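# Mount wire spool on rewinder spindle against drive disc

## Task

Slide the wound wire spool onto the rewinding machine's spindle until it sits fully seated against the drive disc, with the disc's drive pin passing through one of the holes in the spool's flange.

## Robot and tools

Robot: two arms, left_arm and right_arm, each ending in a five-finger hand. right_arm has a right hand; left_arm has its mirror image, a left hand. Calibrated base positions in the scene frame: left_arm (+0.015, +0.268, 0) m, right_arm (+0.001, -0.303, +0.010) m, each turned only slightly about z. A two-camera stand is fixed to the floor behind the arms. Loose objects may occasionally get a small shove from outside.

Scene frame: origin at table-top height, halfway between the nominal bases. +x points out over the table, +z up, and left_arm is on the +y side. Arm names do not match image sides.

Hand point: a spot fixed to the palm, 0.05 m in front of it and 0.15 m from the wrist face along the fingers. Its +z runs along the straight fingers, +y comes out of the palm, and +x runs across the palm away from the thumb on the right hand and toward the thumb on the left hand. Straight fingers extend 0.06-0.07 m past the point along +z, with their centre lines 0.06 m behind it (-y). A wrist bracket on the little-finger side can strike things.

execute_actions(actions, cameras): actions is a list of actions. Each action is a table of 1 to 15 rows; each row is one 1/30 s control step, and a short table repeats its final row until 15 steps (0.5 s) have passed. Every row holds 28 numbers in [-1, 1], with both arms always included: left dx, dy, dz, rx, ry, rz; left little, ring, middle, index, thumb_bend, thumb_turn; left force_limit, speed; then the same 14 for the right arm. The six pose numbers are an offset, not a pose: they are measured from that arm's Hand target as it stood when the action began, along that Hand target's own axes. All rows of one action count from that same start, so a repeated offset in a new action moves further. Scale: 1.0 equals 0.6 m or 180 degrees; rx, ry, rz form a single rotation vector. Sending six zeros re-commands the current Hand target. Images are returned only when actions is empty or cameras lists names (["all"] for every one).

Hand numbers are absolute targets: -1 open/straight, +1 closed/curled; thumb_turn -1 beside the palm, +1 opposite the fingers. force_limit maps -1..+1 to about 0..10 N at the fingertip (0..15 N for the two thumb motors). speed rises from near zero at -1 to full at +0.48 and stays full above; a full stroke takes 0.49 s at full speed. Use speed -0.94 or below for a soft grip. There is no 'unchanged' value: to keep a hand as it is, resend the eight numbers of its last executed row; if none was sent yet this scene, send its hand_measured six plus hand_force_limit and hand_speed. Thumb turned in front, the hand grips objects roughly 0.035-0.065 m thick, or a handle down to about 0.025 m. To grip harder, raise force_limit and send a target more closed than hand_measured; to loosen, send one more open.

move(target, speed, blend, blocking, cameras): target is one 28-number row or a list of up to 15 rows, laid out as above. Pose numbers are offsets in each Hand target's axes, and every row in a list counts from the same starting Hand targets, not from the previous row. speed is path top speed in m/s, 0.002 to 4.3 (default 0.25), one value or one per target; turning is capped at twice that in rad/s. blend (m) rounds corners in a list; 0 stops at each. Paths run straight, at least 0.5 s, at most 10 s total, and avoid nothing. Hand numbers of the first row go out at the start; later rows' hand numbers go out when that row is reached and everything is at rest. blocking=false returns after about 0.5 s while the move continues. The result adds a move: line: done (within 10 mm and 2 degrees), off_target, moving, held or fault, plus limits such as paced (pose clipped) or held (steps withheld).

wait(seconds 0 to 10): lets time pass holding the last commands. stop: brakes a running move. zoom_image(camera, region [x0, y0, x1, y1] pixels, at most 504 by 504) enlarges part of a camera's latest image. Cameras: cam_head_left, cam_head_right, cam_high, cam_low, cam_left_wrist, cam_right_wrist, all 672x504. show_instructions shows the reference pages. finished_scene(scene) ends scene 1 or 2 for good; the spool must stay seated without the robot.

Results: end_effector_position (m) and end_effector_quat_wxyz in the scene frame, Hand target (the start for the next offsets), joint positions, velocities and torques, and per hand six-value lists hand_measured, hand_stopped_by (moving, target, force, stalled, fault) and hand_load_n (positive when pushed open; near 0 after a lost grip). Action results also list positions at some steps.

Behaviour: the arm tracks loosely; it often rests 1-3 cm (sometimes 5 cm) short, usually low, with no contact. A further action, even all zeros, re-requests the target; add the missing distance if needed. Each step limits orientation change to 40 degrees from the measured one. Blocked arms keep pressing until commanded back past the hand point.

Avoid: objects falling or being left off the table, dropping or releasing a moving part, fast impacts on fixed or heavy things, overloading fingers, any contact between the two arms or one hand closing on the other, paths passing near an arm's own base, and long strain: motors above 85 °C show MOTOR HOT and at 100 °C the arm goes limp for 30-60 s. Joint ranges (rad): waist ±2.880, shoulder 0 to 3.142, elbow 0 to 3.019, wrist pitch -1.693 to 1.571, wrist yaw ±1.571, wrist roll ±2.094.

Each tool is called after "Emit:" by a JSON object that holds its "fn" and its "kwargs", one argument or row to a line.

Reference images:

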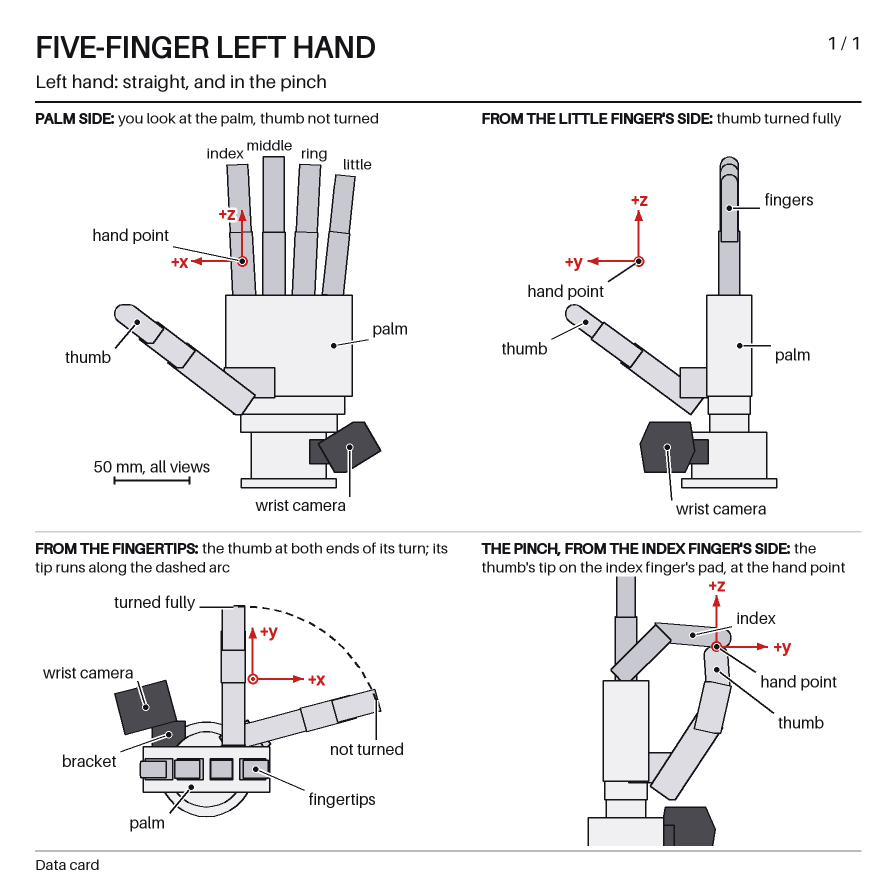

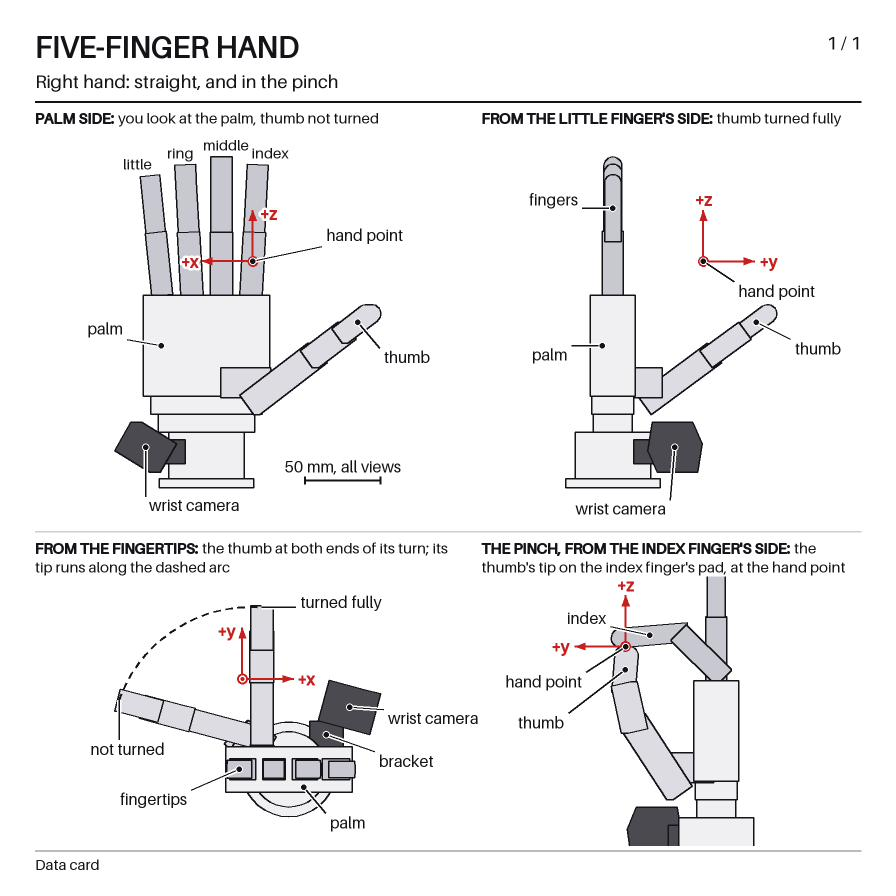

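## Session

Emit:
{"fn": "execute_actions", "kwargs": {
  "actions": []
}}

Scene clock: 0.00 s.
left_arm: end_effector_position=(+0.6307, +0.2001, +0.3519) hand_measured=(-1.000, -1.000, -1.000, -1.000, -1.000, -1.000) hand_load_n=(+0.0, +0.0, +0.0, +0.0, +0.0, +0.0) hand_stopped_by=(target, target, target, target, target, target) hand_force_limit=0.00 hand_speed=-0.80 end_effector_quat_wxyz=(+0.230, -0.576, +0.753, -0.218) | right_arm: end_effector_position=(+0.3722, -0.1676, +0.3399) hand_measured=(-1.000, -1.000, -1.000, -1.000, -1.000, -1.000) hand_load_n=(+0.0, +0.0, +0.0, +0.0, +0.0, +0.0) hand_stopped_by=(target, target, target, target, target, target) hand_force_limit=0.00 hand_speed=-0.80 end_effector_quat_wxyz=(-0.116, +0.688, -0.399, +0.595)
Joint positions: left_arm=[-0.012 1.717 2.008 -1.216 0.021 0.187] | right_arm=[0.757 0.963 0.967 -0.56 1.042 -0.359]
Joint velocities: within noise
Joint torques (N m): no reading
Motor temperatures (°C): left_arm=[25 24 25 27 25 23] | right_arm=[26 26 30 24 27 25]
Heat: left arm: hottest wrist pitch 27 °C; right arm: hottest elbow 30 °C.
Hand target: left_arm +0.6361, +0.1998, +0.3573; +0.236, -0.574, +0.752, -0.223 | right_arm +0.3757, -0.1643, +0.3574; -0.131, +0.678, -0.406, +0.599

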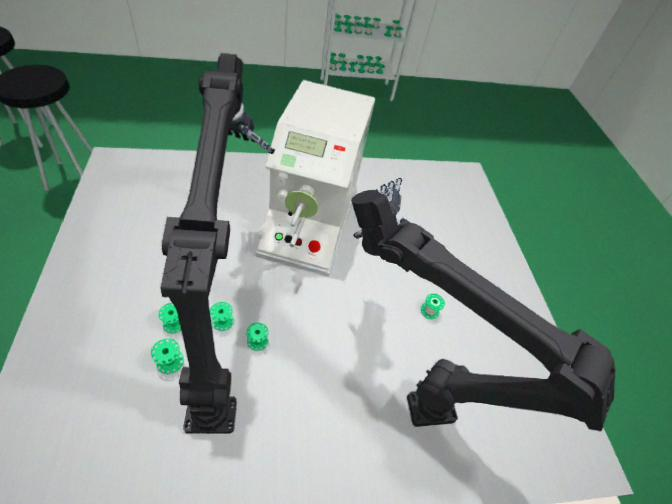

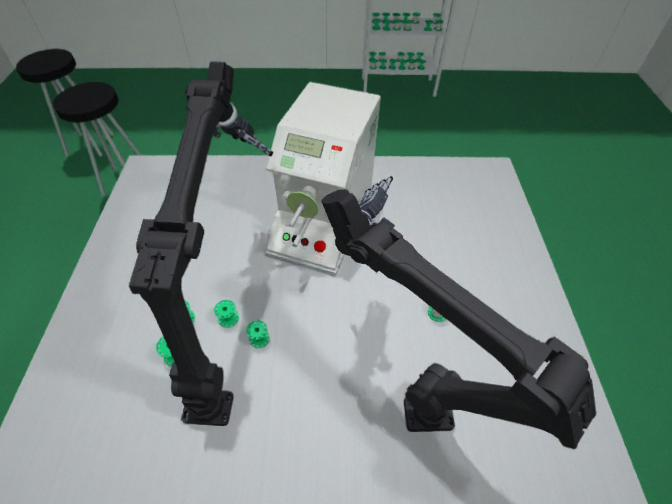

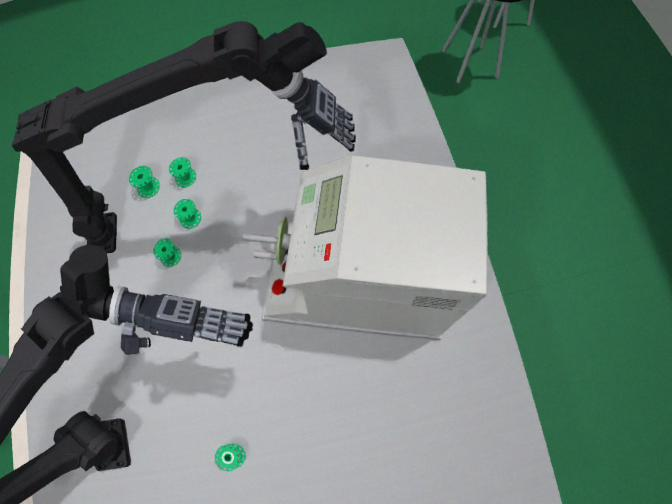

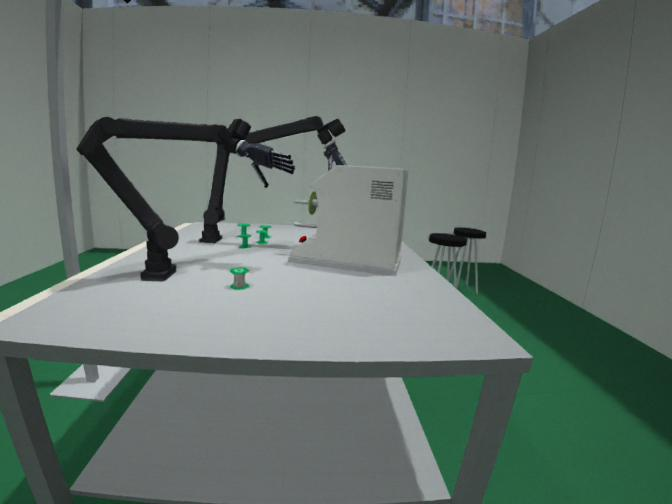

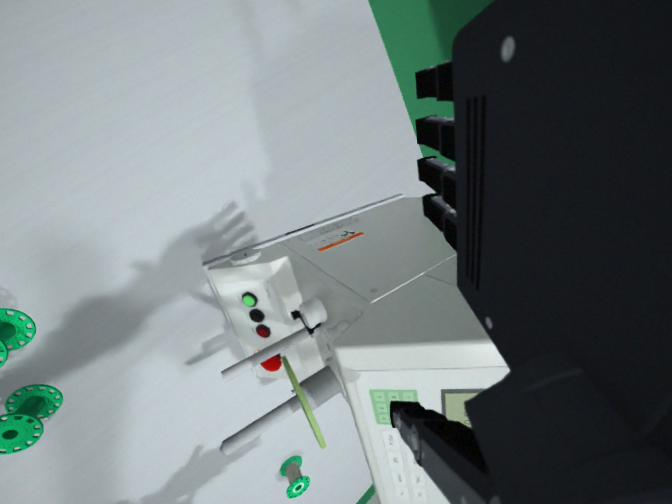

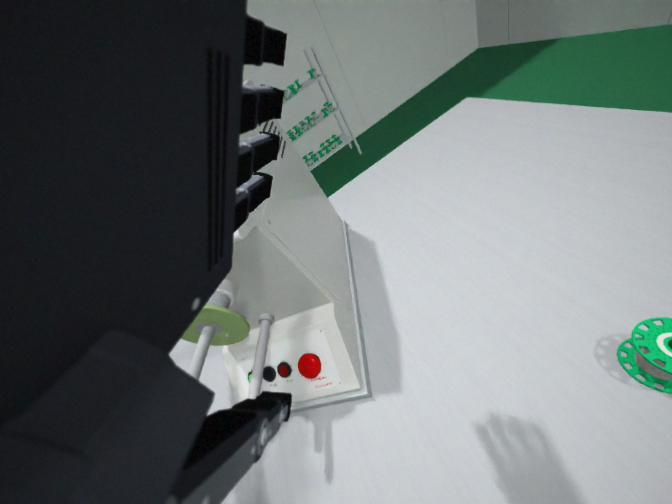

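Emit:
{"fn": "zoom_image", "kwargs": {
  "camera": "cam_high",
  "region": [0, 150, 300, 504]
}}

Emit:
{"fn": "zoom_image", "kwargs": {
  "camera": "cam_head_left",
  "region": [400, 280, 460, 330]
}}

Emit:
{"fn": "zoom_image", "kwargs": {
  "camera": "cam_right_wrist",
  "region": [560, 280, 672, 420]
}}

Emit:
{"fn": "zoom_image", "kwargs": {
  "camera": "cam_head_right",
  "region": [260, 160, 350, 280]
}}

Scaled by 1.424 from the camera's 672x504 image, which has a finer 960x720 frame.

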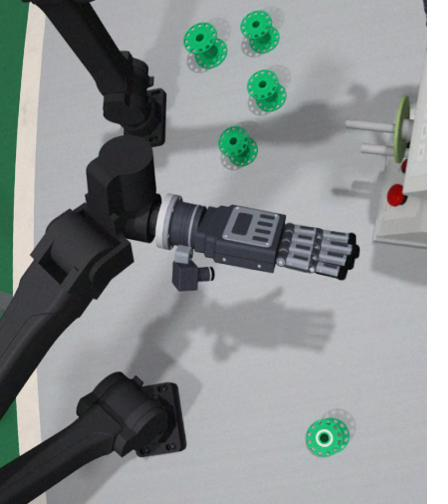

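Scaled by 8.400 from the camera's 672x504 image, which has a finer 960x720 frame.

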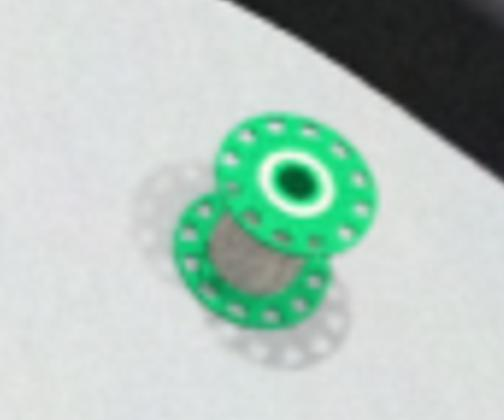

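Scaled by 3.600 from the camera's 672x504 image, which has a finer 960x720 frame.

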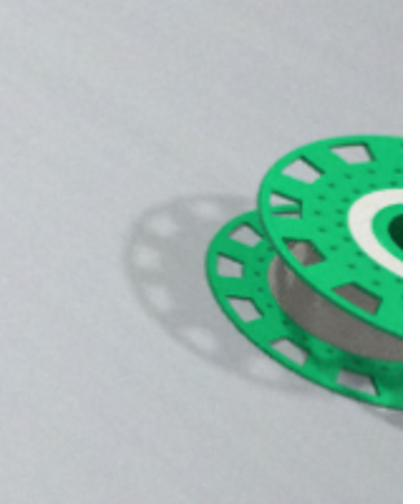

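Scaled by 4.200 from the camera's 672x504 image, which has a finer 960x720 frame.

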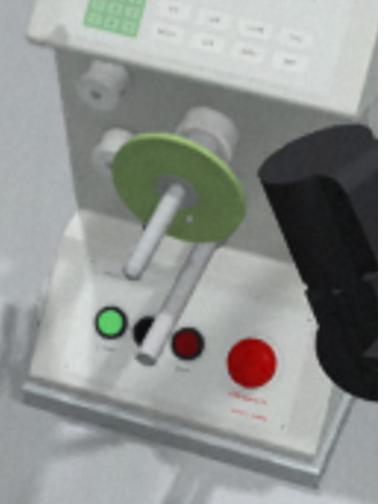

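Emit:
{"fn": "move", "kwargs": {
  "target": [
    [0.0235,0.234,-0.246,0,0,0,-1,-1,-1,-1,-1,-1,0,-0.8,0.28,0.28,-0.03,0,0,0,-1,-1,-1,-1,-1,-1,0,-0.8],
    [0.269,0.388,-0.253,0.434,-0.0315,0.519,-1,-1,-1,-1,-1,-1,0,-0.8,0.555,0.553,-0.055,0,0,0,-1,-1,-1,-1,-1,-1,0,-0.8]
  ],
  "speed": 0.45,
  "blend": 0.03,
  "cameras": ["all"]
}}

Scene clock: 11.10 s.
left_arm: end_effector_position=(+0.3272, +0.1075, +0.3230) hand_measured=(-1.000, -1.000, -1.000, -1.000, -1.000, -1.000) hand_load_n=(+0.0, +0.0, +0.0, -0.5, +0.0, +0.0) hand_stopped_by=(target, target, target, target, target, target) hand_force_limit=0.00 hand_speed=-0.80 end_effector_quat_wxyz=(+0.613, +0.344, +0.617, -0.354) | right_arm: end_effector_position=(+0.2004, -0.5916, +0.3495) hand_measured=(-1.000, -1.000, -1.000, -1.000, -1.000, -1.000) hand_load_n=(+0.0, +0.0, +0.0, +0.0, +0.0, +0.0) hand_stopped_by=(target, target, target, target, target, target) hand_force_limit=0.00 hand_speed=-0.80 end_effector_quat_wxyz=(-0.149, +0.677, -0.421, +0.585)
Joint positions: left_arm=[-0.087 0.438 0.442 -0.003 0.886 1.554] | right_arm=[-1.391 0.721 0.88 -0.684 -1 -1.219]
Joint torques (N m): left_arm=[-0.97 -0.03 9.39 2.33 0.1 0.2] | right_arm=[-0.32 -1.67 16.08 1.32 -0.41 -0.25]
Heat: left arm: hottest elbow 28 °C; right arm: hottest elbow 34 °C.
Hand target: left_arm +0.3300, +0.1093, +0.3203; +0.616, +0.347, +0.615, -0.348 | right_arm +0.1994, -0.6007, +0.3800; -0.131, +0.678, -0.406, +0.599
Off the commanded pose: left_arm 0.004 m, 1 deg | right_arm 0.032 m, 3 deg.
move: off_target (right_arm)

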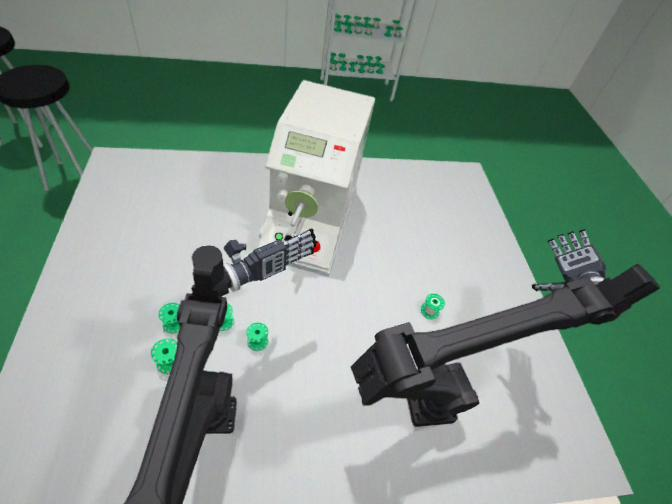

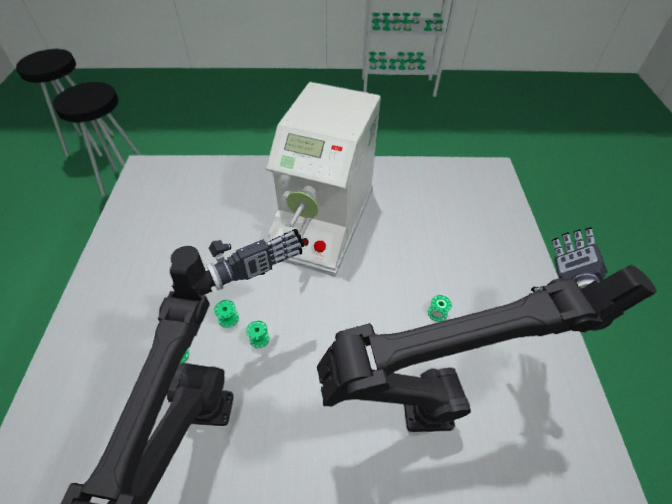

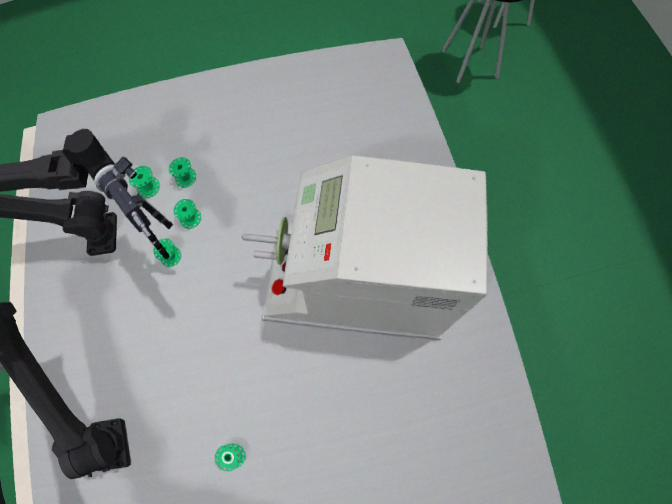

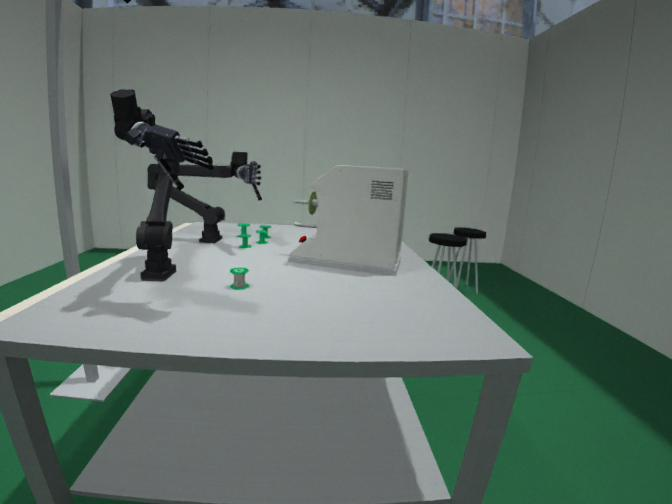

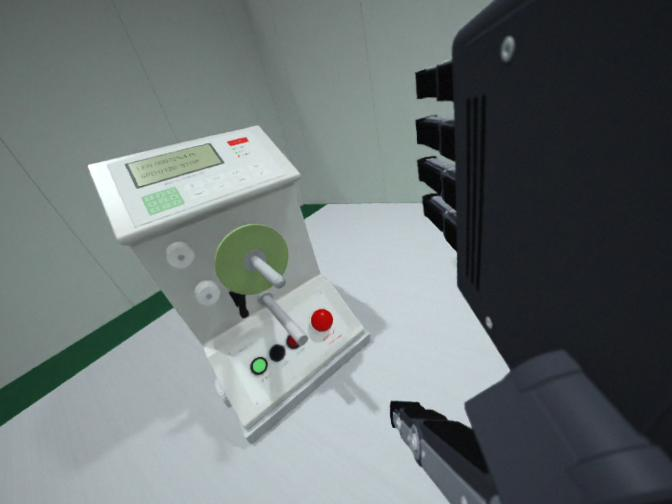

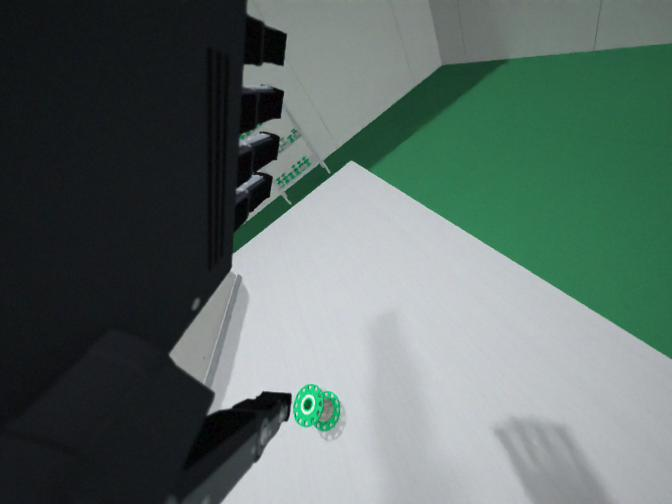

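Emit:
{"fn": "move", "kwargs": {
  "target": [
    [0.2,-0.3,0.4,0.013,0,0,-1,-1,-1,-1,-0.9,0.99,0,-0.3,0,0,0,0,0,0,-1,-1,-1,-1,-1,-1,0,-0.8],
    [0.317,-0.387,0.485,0.026,0,0,-1,-1,-1,-1,-0.9,0.99,0,-0.3,0,0,0,0,0,0,-1,-1,-1,-1,-1,-1,0,-0.8]
  ],
  "speed": 0.3,
  "blend": 0.05,
  "cameras": ["all"]
}}

Emit:
{"fn": "zoom_image", "kwargs": {
  "camera": "cam_low",
  "region": [150, 180, 330, 320]
}}

Emit:
{"fn": "zoom_image", "kwargs": {
  "camera": "cam_high",
  "region": [100, 300, 300, 504]
}}

Scene clock: 15.30 s.
left_arm: end_effector_position=(+0.2781, -0.2471, +0.1245) hand_measured=(-1.000, -1.000, -1.000, -1.000, -0.900, +0.990) hand_load_n=(+0.0, +0.0, +0.0, +0.0, +0.0, +0.0) hand_stopped_by=(target, target, target, target, target, target) hand_force_limit=0.00 hand_speed=-0.30 end_effector_quat_wxyz=(+0.593, +0.375, +0.609, -0.370) | right_arm: end_effector_position=(+0.2004, -0.5916, +0.3495) hand_measured=(-1.000, -1.000, -1.000, -1.000, -1.000, -1.000) hand_load_n=(+0.0, -0.5, +0.0, +0.0, +0.0, +0.0) hand_stopped_by=(target, target, target, target, target, target) hand_force_limit=0.00 hand_speed=-0.80 end_effector_quat_wxyz=(-0.149, +0.677, -0.421, +0.585)
Joint positions: left_arm=[-1.186 1.688 0.612 1.052 -0.137 1.562] | right_arm=[-1.391 0.721 0.88 -0.684 -1 -1.219]
Joint torques (N m): left_arm=[-1.73 -9.64 8.08 2.67 -0.08 0.17] | right_arm=[-0.26 -1.61 16.08 1.31 -0.41 -0.25]
Motor temperatures (°C): left_arm=[25 24 28 27 25 23] | right_arm=[26 26 36 24 27 25]
Heat: left arm: hottest elbow 28 °C; right arm: hottest elbow 36 °C.
Hand target: left_arm +0.2816, -0.2602, +0.1307; +0.602, +0.372, +0.600, -0.373 | right_arm +0.1994, -0.6007, +0.3800; -0.131, +0.678, -0.406, +0.599
Off the commanded pose: left_arm 0.015 m, 2 deg | right_arm 0.032 m, 3 deg.
move: off_target (left_arm, right_arm)

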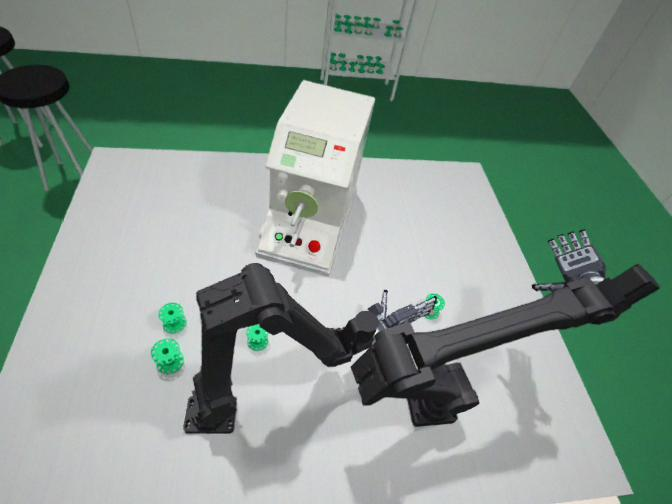

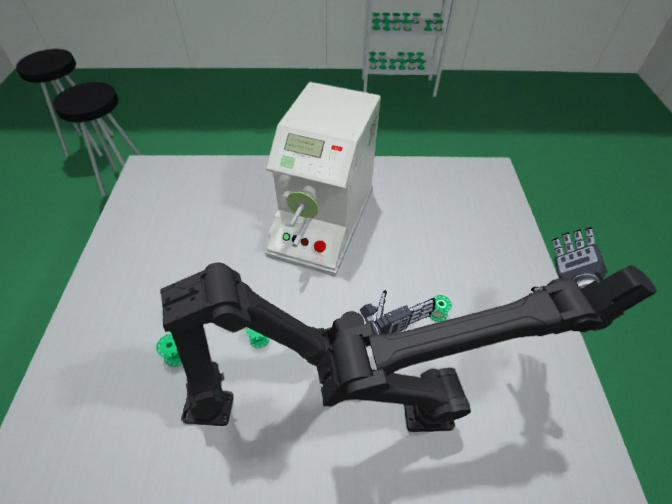

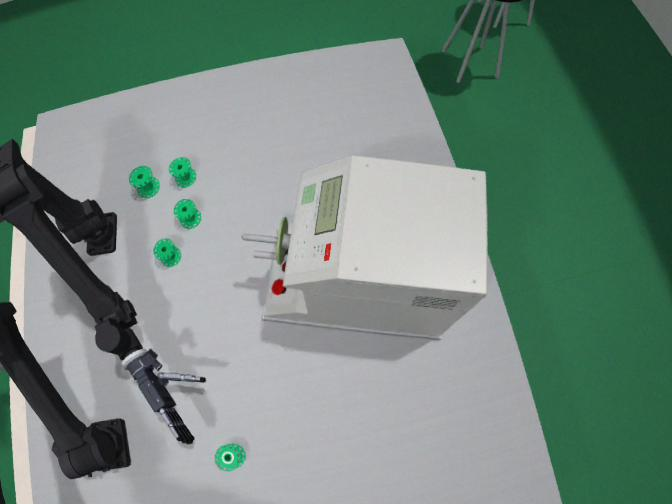

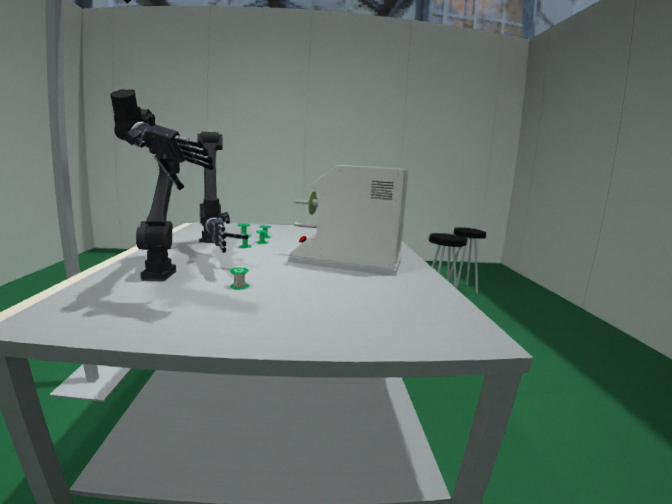

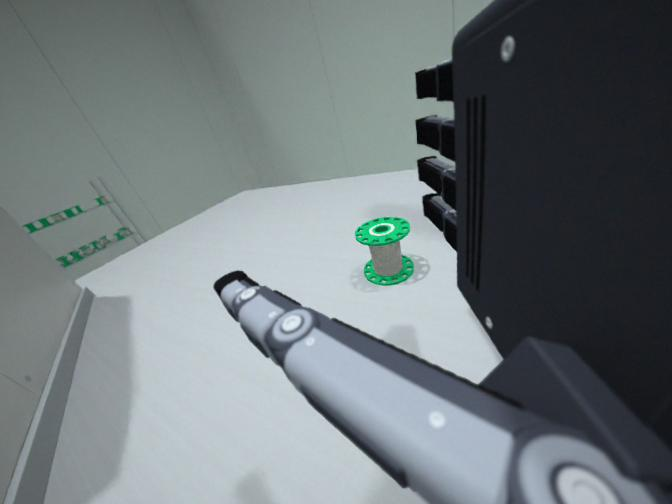

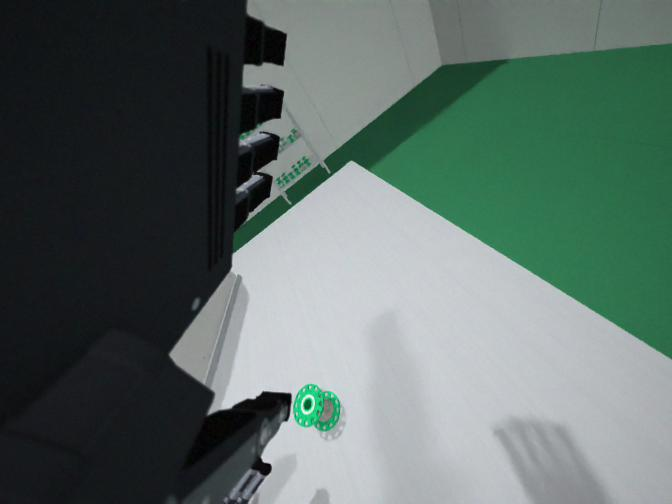

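Scaled by 2.800 from the camera's 672x504 image, which has a finer 960x720 frame.

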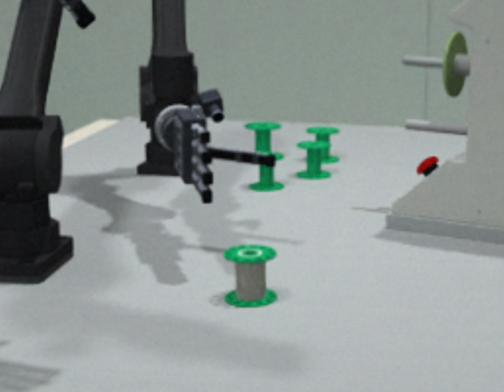

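Scaled by 2.471 from the camera's 672x504 image, which has a finer 960x720 frame.

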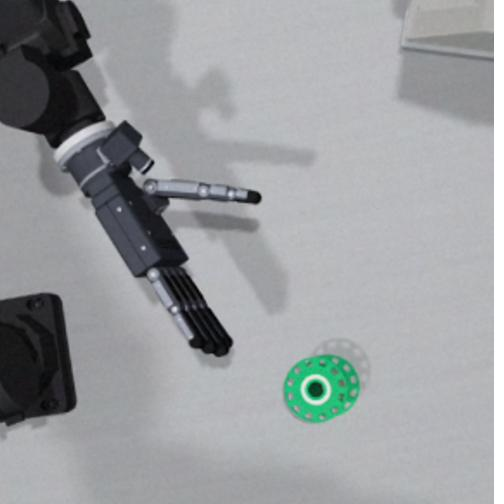

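Emit:
{"fn": "zoom_image", "kwargs": {
  "camera": "cam_left_wrist",
  "region": [340, 200, 460, 300]
}}

Scaled by 4.200 from the camera's 672x504 image, which has a finer 960x720 frame.

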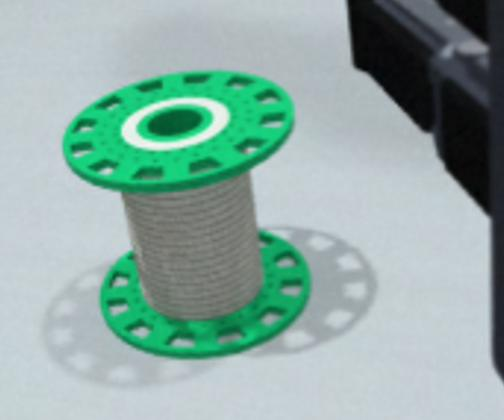

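Emit:
{"fn": "move", "kwargs": {
  "target": [
    [0.05,-0.083,0.0,0,0.033,0,-1,-1,-1,-1,-0.9,0.99,0,-0.3,0,0,0,0,0,0,-1,-1,-1,-1,-1,-1,0,-0.8]
  ],
  "speed": 0.15,
  "cameras": ["cam_high","cam_low","cam_left_wrist"]
}}

Emit:
{"fn": "zoom_image", "kwargs": {
  "camera": "cam_left_wrist",
  "region": [320, 180, 480, 320]
}}

Emit:
{"fn": "zoom_image", "kwargs": {
  "camera": "cam_high",
  "region": [100, 300, 300, 504]
}}

Emit:
{"fn": "zoom_image", "kwargs": {
  "camera": "cam_low",
  "region": [180, 200, 290, 310]
}}

Scene clock: 20.67 s.
left_arm: end_effector_position=(+0.2352, -0.2695, +0.1031) hand_measured=(-1.000, -1.000, -1.000, -1.000, -0.900, +0.990) hand_load_n=(+0.0, +0.0, +0.0, +0.0, +0.0, +0.0) hand_stopped_by=(target, target, target, target, target, target) hand_force_limit=0.00 hand_speed=-0.30 end_effector_quat_wxyz=(+0.572, +0.395, +0.627, -0.350) | right_arm: end_effector_position=(+0.2004, -0.5916, +0.3495) hand_measured=(-1.000, -1.000, -1.000, -1.000, -1.000, -1.000) hand_load_n=(+0.0, +0.0, +0.0, +0.0, +0.0, +0.0) hand_stopped_by=(target, target, target, target, target, target) hand_force_limit=0.00 hand_speed=-0.80 end_effector_quat_wxyz=(-0.149, +0.677, -0.421, +0.585)
Joint positions: left_arm=[-1.305 1.719 0.65 0.965 -0.253 1.559] | right_arm=[-1.391 0.721 0.88 -0.684 -1 -1.219]
Joint torques (N m): left_arm=[-1.67 -10.11 8.29 1.37 -0.11 -0.06] | right_arm=[-0.26 -1.67 16.08 1.31 -0.41 -0.25]
Heat: left arm: hottest elbow 29 °C; right arm: hottest elbow 38 °C.
Hand target: left_arm +0.2370, -0.2822, +0.1006; +0.570, +0.391, +0.631, -0.353 | right_arm +0.1994, -0.6007, +0.3800; -0.131, +0.678, -0.406, +0.599
Off the commanded pose: left_arm 0.013 m, 1 deg | right_arm 0.032 m, 3 deg.
move: off_target (left_arm, right_arm)
Images, in order (width x height): cam_high 672x504, cam_low 672x504, cam_left_wrist 672x504.

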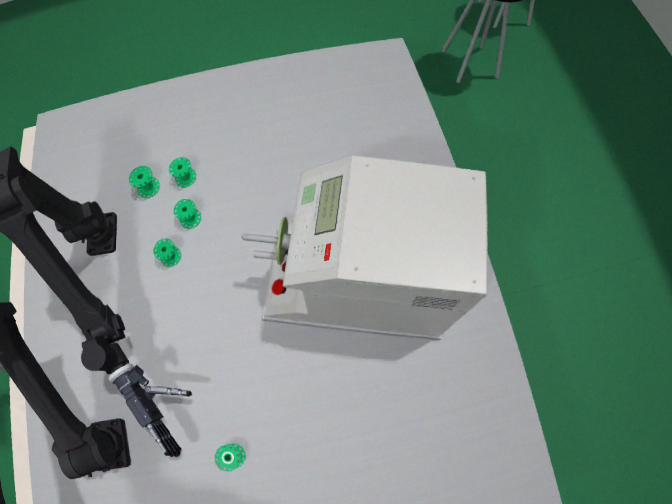

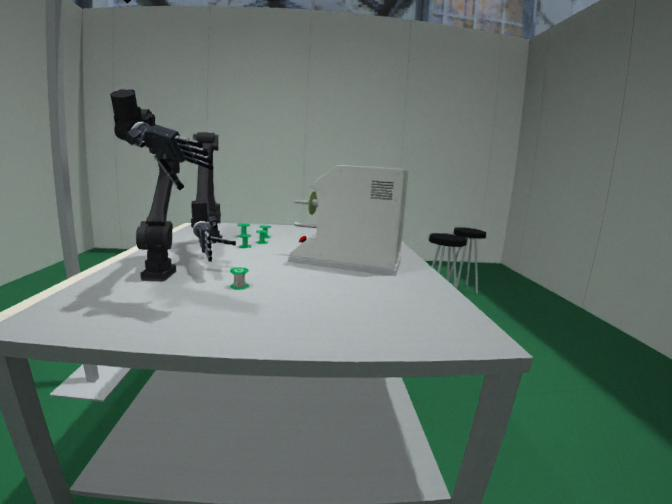

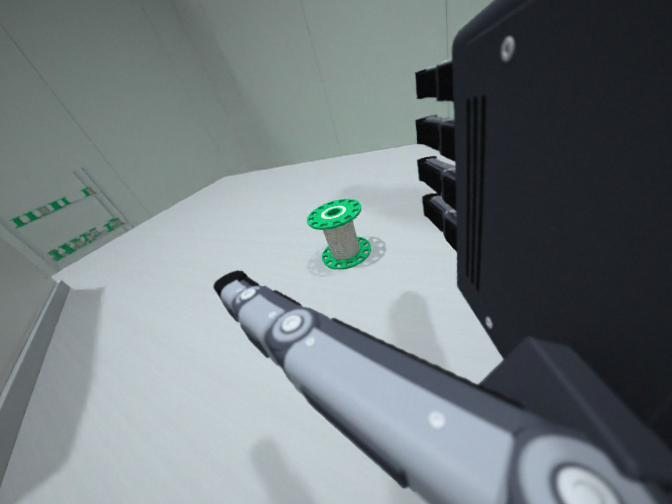

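Scaled by 3.150 from the camera's 672x504 image, which has a finer 960x720 frame.

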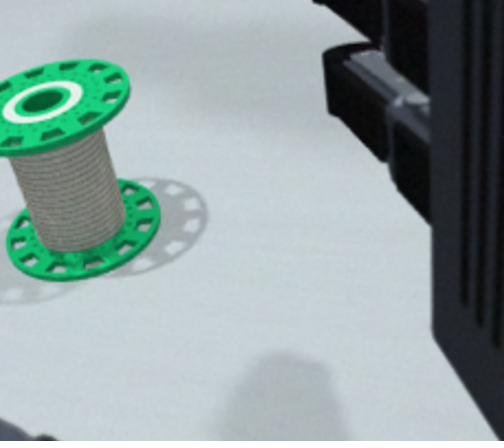

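Scaled by 2.471 from the camera's 672x504 image, which has a finer 960x720 frame.

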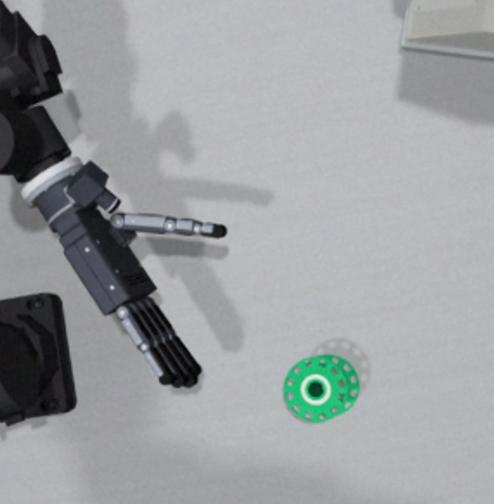

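Scaled by 4.582 from the camera's 672x504 image, which has a finer 960x720 frame.

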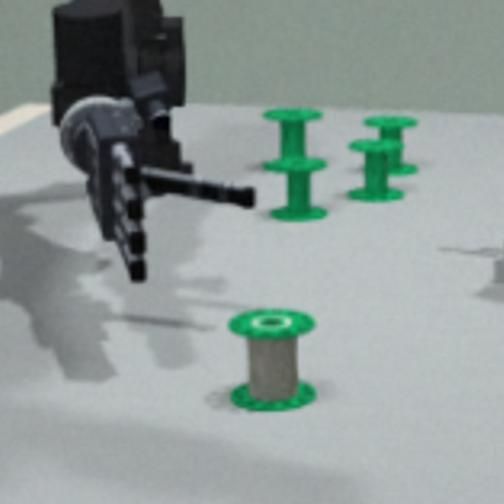

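Emit:
{"fn": "move", "kwargs": {
  "target": [
    [0.1233,0.02,0.0717,0,0,0,-1,-1,-1,-1,-0.9,0.99,0,-0.3,0,0,0,0,0,0,-1,-1,-1,-1,-1,-1,0,-0.8]
  ],
  "speed": 0.1,
  "cameras": ["cam_high","cam_low","cam_left_wrist"]
}}

Emit:
{"fn": "zoom_image", "kwargs": {
  "camera": "cam_left_wrist",
  "region": [240, 150, 470, 320]
}}

Emit:
{"fn": "zoom_image", "kwargs": {
  "camera": "cam_high",
  "region": [100, 300, 300, 504]
}}

Emit:
{"fn": "zoom_image", "kwargs": {
  "camera": "cam_low",
  "region": [180, 200, 290, 310]
}}

Scene clock: 24.80 s.
left_arm: end_effector_position=(+0.2573, -0.3016, +0.0315) hand_measured=(-1.000, -1.000, -1.000, -1.000, -0.900, +0.990) hand_load_n=(+0.0, +0.0, +0.0, +0.0, +0.0, +0.0) hand_stopped_by=(target, target, target, target, target, target) hand_force_limit=0.00 hand_speed=-0.30 end_effector_quat_wxyz=(+0.570, +0.396, +0.628, -0.352) | right_arm: end_effector_position=(+0.2004, -0.5916, +0.3495) hand_measured=(-1.000, -1.000, -1.000, -1.000, -1.000, -1.000) hand_load_n=(+0.0, +0.0, +0.0, +0.0, +0.0, -0.5) hand_stopped_by=(target, target, target, target, target, target) hand_force_limit=0.00 hand_speed=-0.80 end_effector_quat_wxyz=(-0.149, +0.677, -0.421, +0.585)
Joint positions: left_arm=[-1.268 1.986 0.757 1.123 -0.211 1.558] | right_arm=[-1.391 0.721 0.88 -0.684 -1 -1.219]
Joint torques (N m): left_arm=[-0.97 -11.4 6.3 2.44 0.06 -0.02] | right_arm=[-0.32 -1.67 16.08 1.31 -0.41 -0.25]
Heat: left arm: hottest elbow 29 °C; right arm: hottest elbow 39 °C.
Hand target: left_arm +0.2634, -0.3085, +0.0227; +0.570, +0.391, +0.631, -0.353 | right_arm +0.1994, -0.6007, +0.3800; -0.131, +0.678, -0.406, +0.599
Off the commanded pose: left_arm 0.013 m, 1 deg | right_arm 0.032 m, 3 deg.
move: off_target (left_arm, right_arm)
Images, in order (width x height): cam_high 672x504, cam_low 672x504, cam_left_wrist 672x504.

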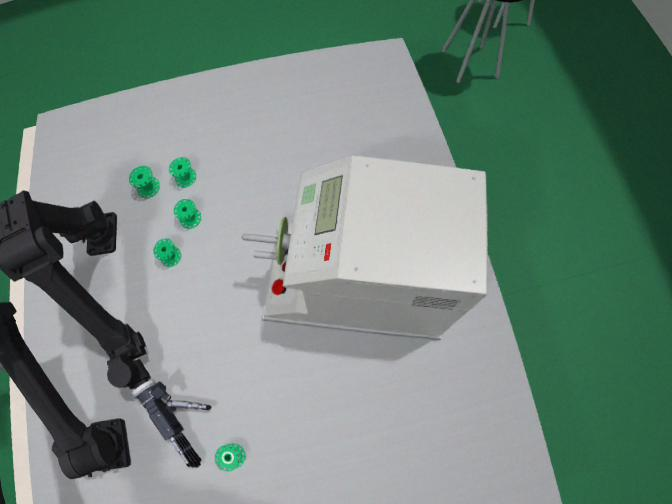

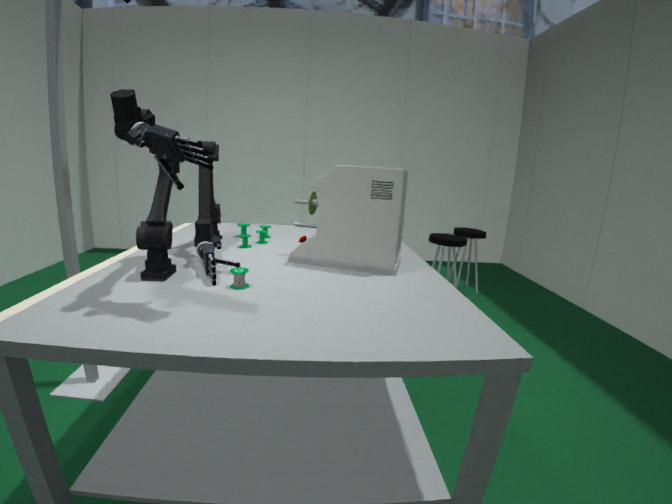

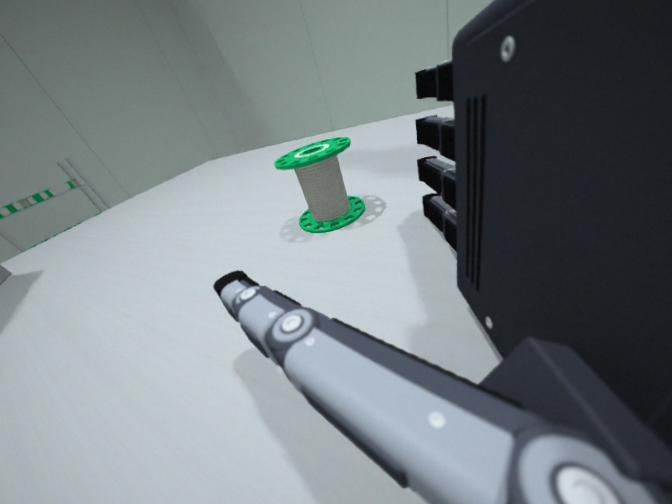

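Scaled by 2.191 from the camera's 672x504 image, which has a finer 960x720 frame.

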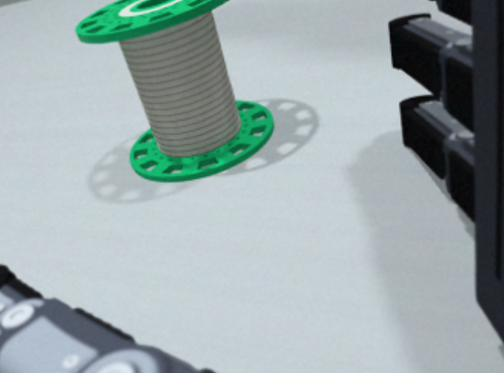

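Scaled by 2.471 from the camera's 672x504 image, which has a finer 960x720 frame.

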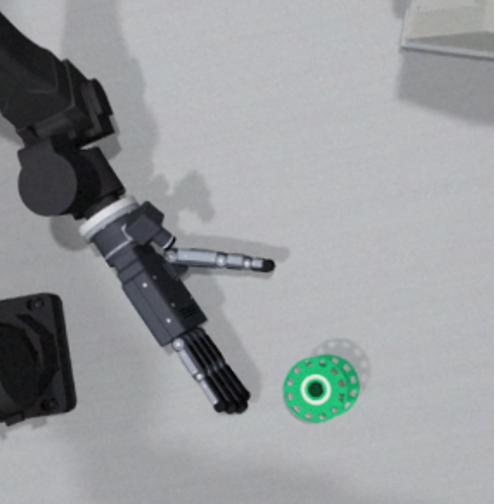

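Scaled by 4.582 from the camera's 672x504 image, which has a finer 960x720 frame.

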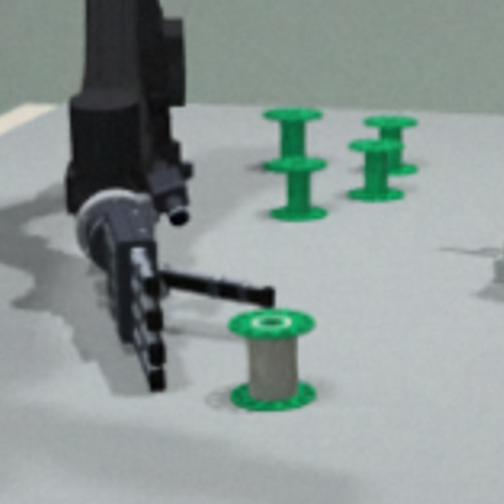

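Emit:
{"fn": "move", "kwargs": {
  "target": [
    [-0.0043,0.0163,0.1422,0,0,0,-1,-1,-1,-1,-0.9,0.99,0,-0.3,0,0,0,0,0,0,-1,-1,-1,-1,-1,-1,0,-0.8]
  ],
  "speed": 0.07,
  "cameras": ["cam_high","cam_low","cam_left_wrist"]
}}

Emit:
{"fn": "zoom_image", "kwargs": {
  "camera": "cam_high",
  "region": [100, 300, 300, 504]
}}

Emit:
{"fn": "zoom_image", "kwargs": {
  "camera": "cam_low",
  "region": [180, 200, 290, 310]
}}

Scene clock: 27.57 s.
left_arm: end_effector_position=(+0.3031, -0.3737, +0.0327) hand_measured=(-1.000, -1.000, -1.000, -1.000, -0.900, +0.990) hand_load_n=(+0.0, +0.0, +0.0, +0.0, -0.5, +0.0) hand_stopped_by=(target, target, target, target, target, target) hand_force_limit=0.00 hand_speed=-0.30 end_effector_quat_wxyz=(+0.575, +0.389, +0.623, -0.359) | right_arm: end_effector_position=(+0.2004, -0.5916, +0.3495) hand_measured=(-1.000, -1.000, -1.000, -1.000, -1.000, -1.000) hand_load_n=(+0.0, +0.0, +0.0, +0.0, +0.0, +0.0) hand_stopped_by=(target, target, target, target, target, target) hand_force_limit=0.00 hand_speed=-0.80 end_effector_quat_wxyz=(-0.149, +0.677, -0.421, +0.585)
Joint positions: left_arm=[-1.216 2.094 1 1.012 -0.16 1.558] | right_arm=[-1.391 0.721 0.88 -0.684 -1 -1.219]
Joint torques (N m): left_arm=[-0.97 -13.63 7.83 1.22 0.04 0.04] | right_arm=[-0.32 -1.61 16.08 1.32 -0.41 -0.25]
Heat: left arm: hottest elbow 29 °C; right arm: hottest elbow 40 °C.
Hand target: left_arm +0.3101, -0.3804, +0.0165; +0.570, +0.391, +0.631, -0.353 | right_arm +0.1994, -0.6007, +0.3800; -0.131, +0.678, -0.406, +0.599
Off the commanded pose: left_arm 0.019 m, 1 deg | right_arm 0.032 m, 3 deg.
move: off_target (left_arm, right_arm)
Images, in order (width x height): cam_high 672x504, cam_low 672x504, cam_left_wrist 672x504.

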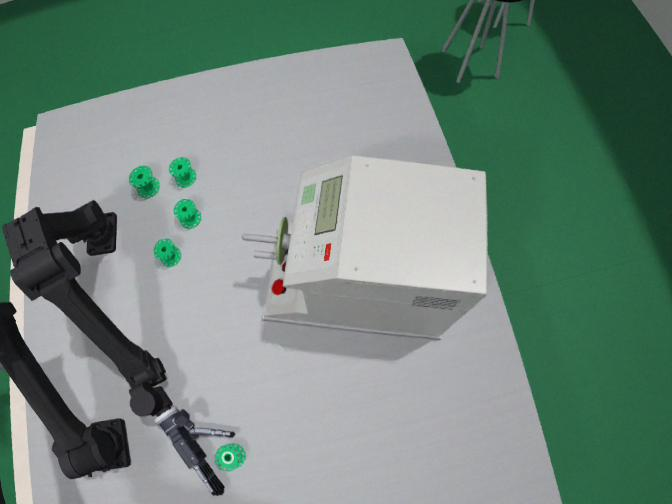

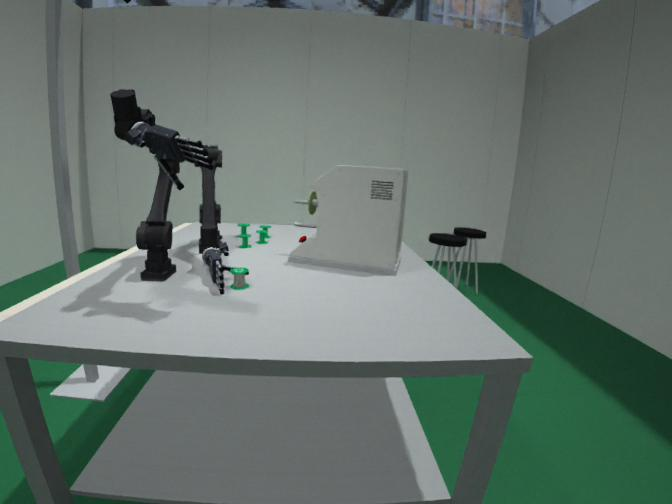

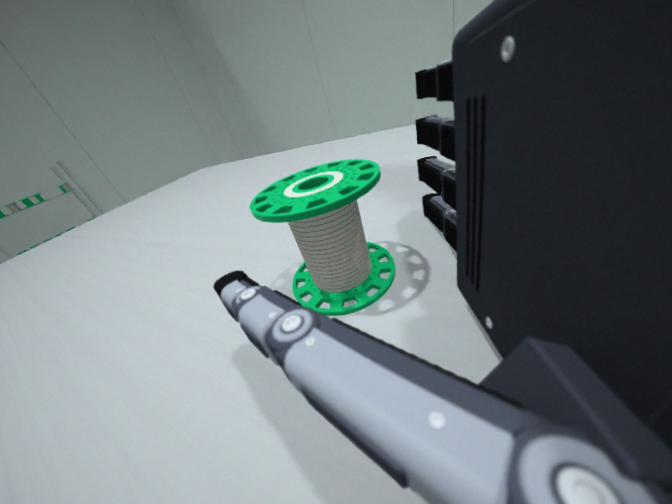

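Scaled by 2.471 from the camera's 672x504 image, which has a finer 960x720 frame.

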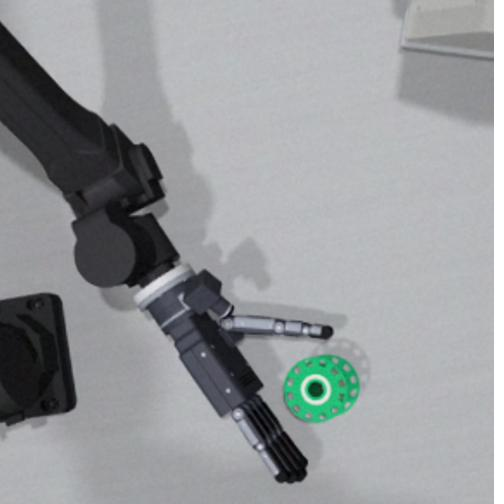

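Scaled by 4.582 from the camera's 672x504 image, which has a finer 960x720 frame.

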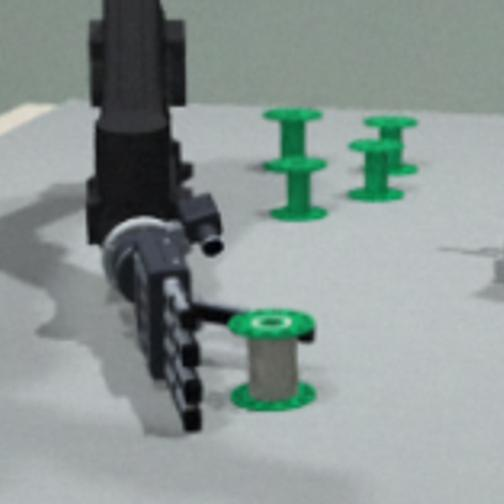

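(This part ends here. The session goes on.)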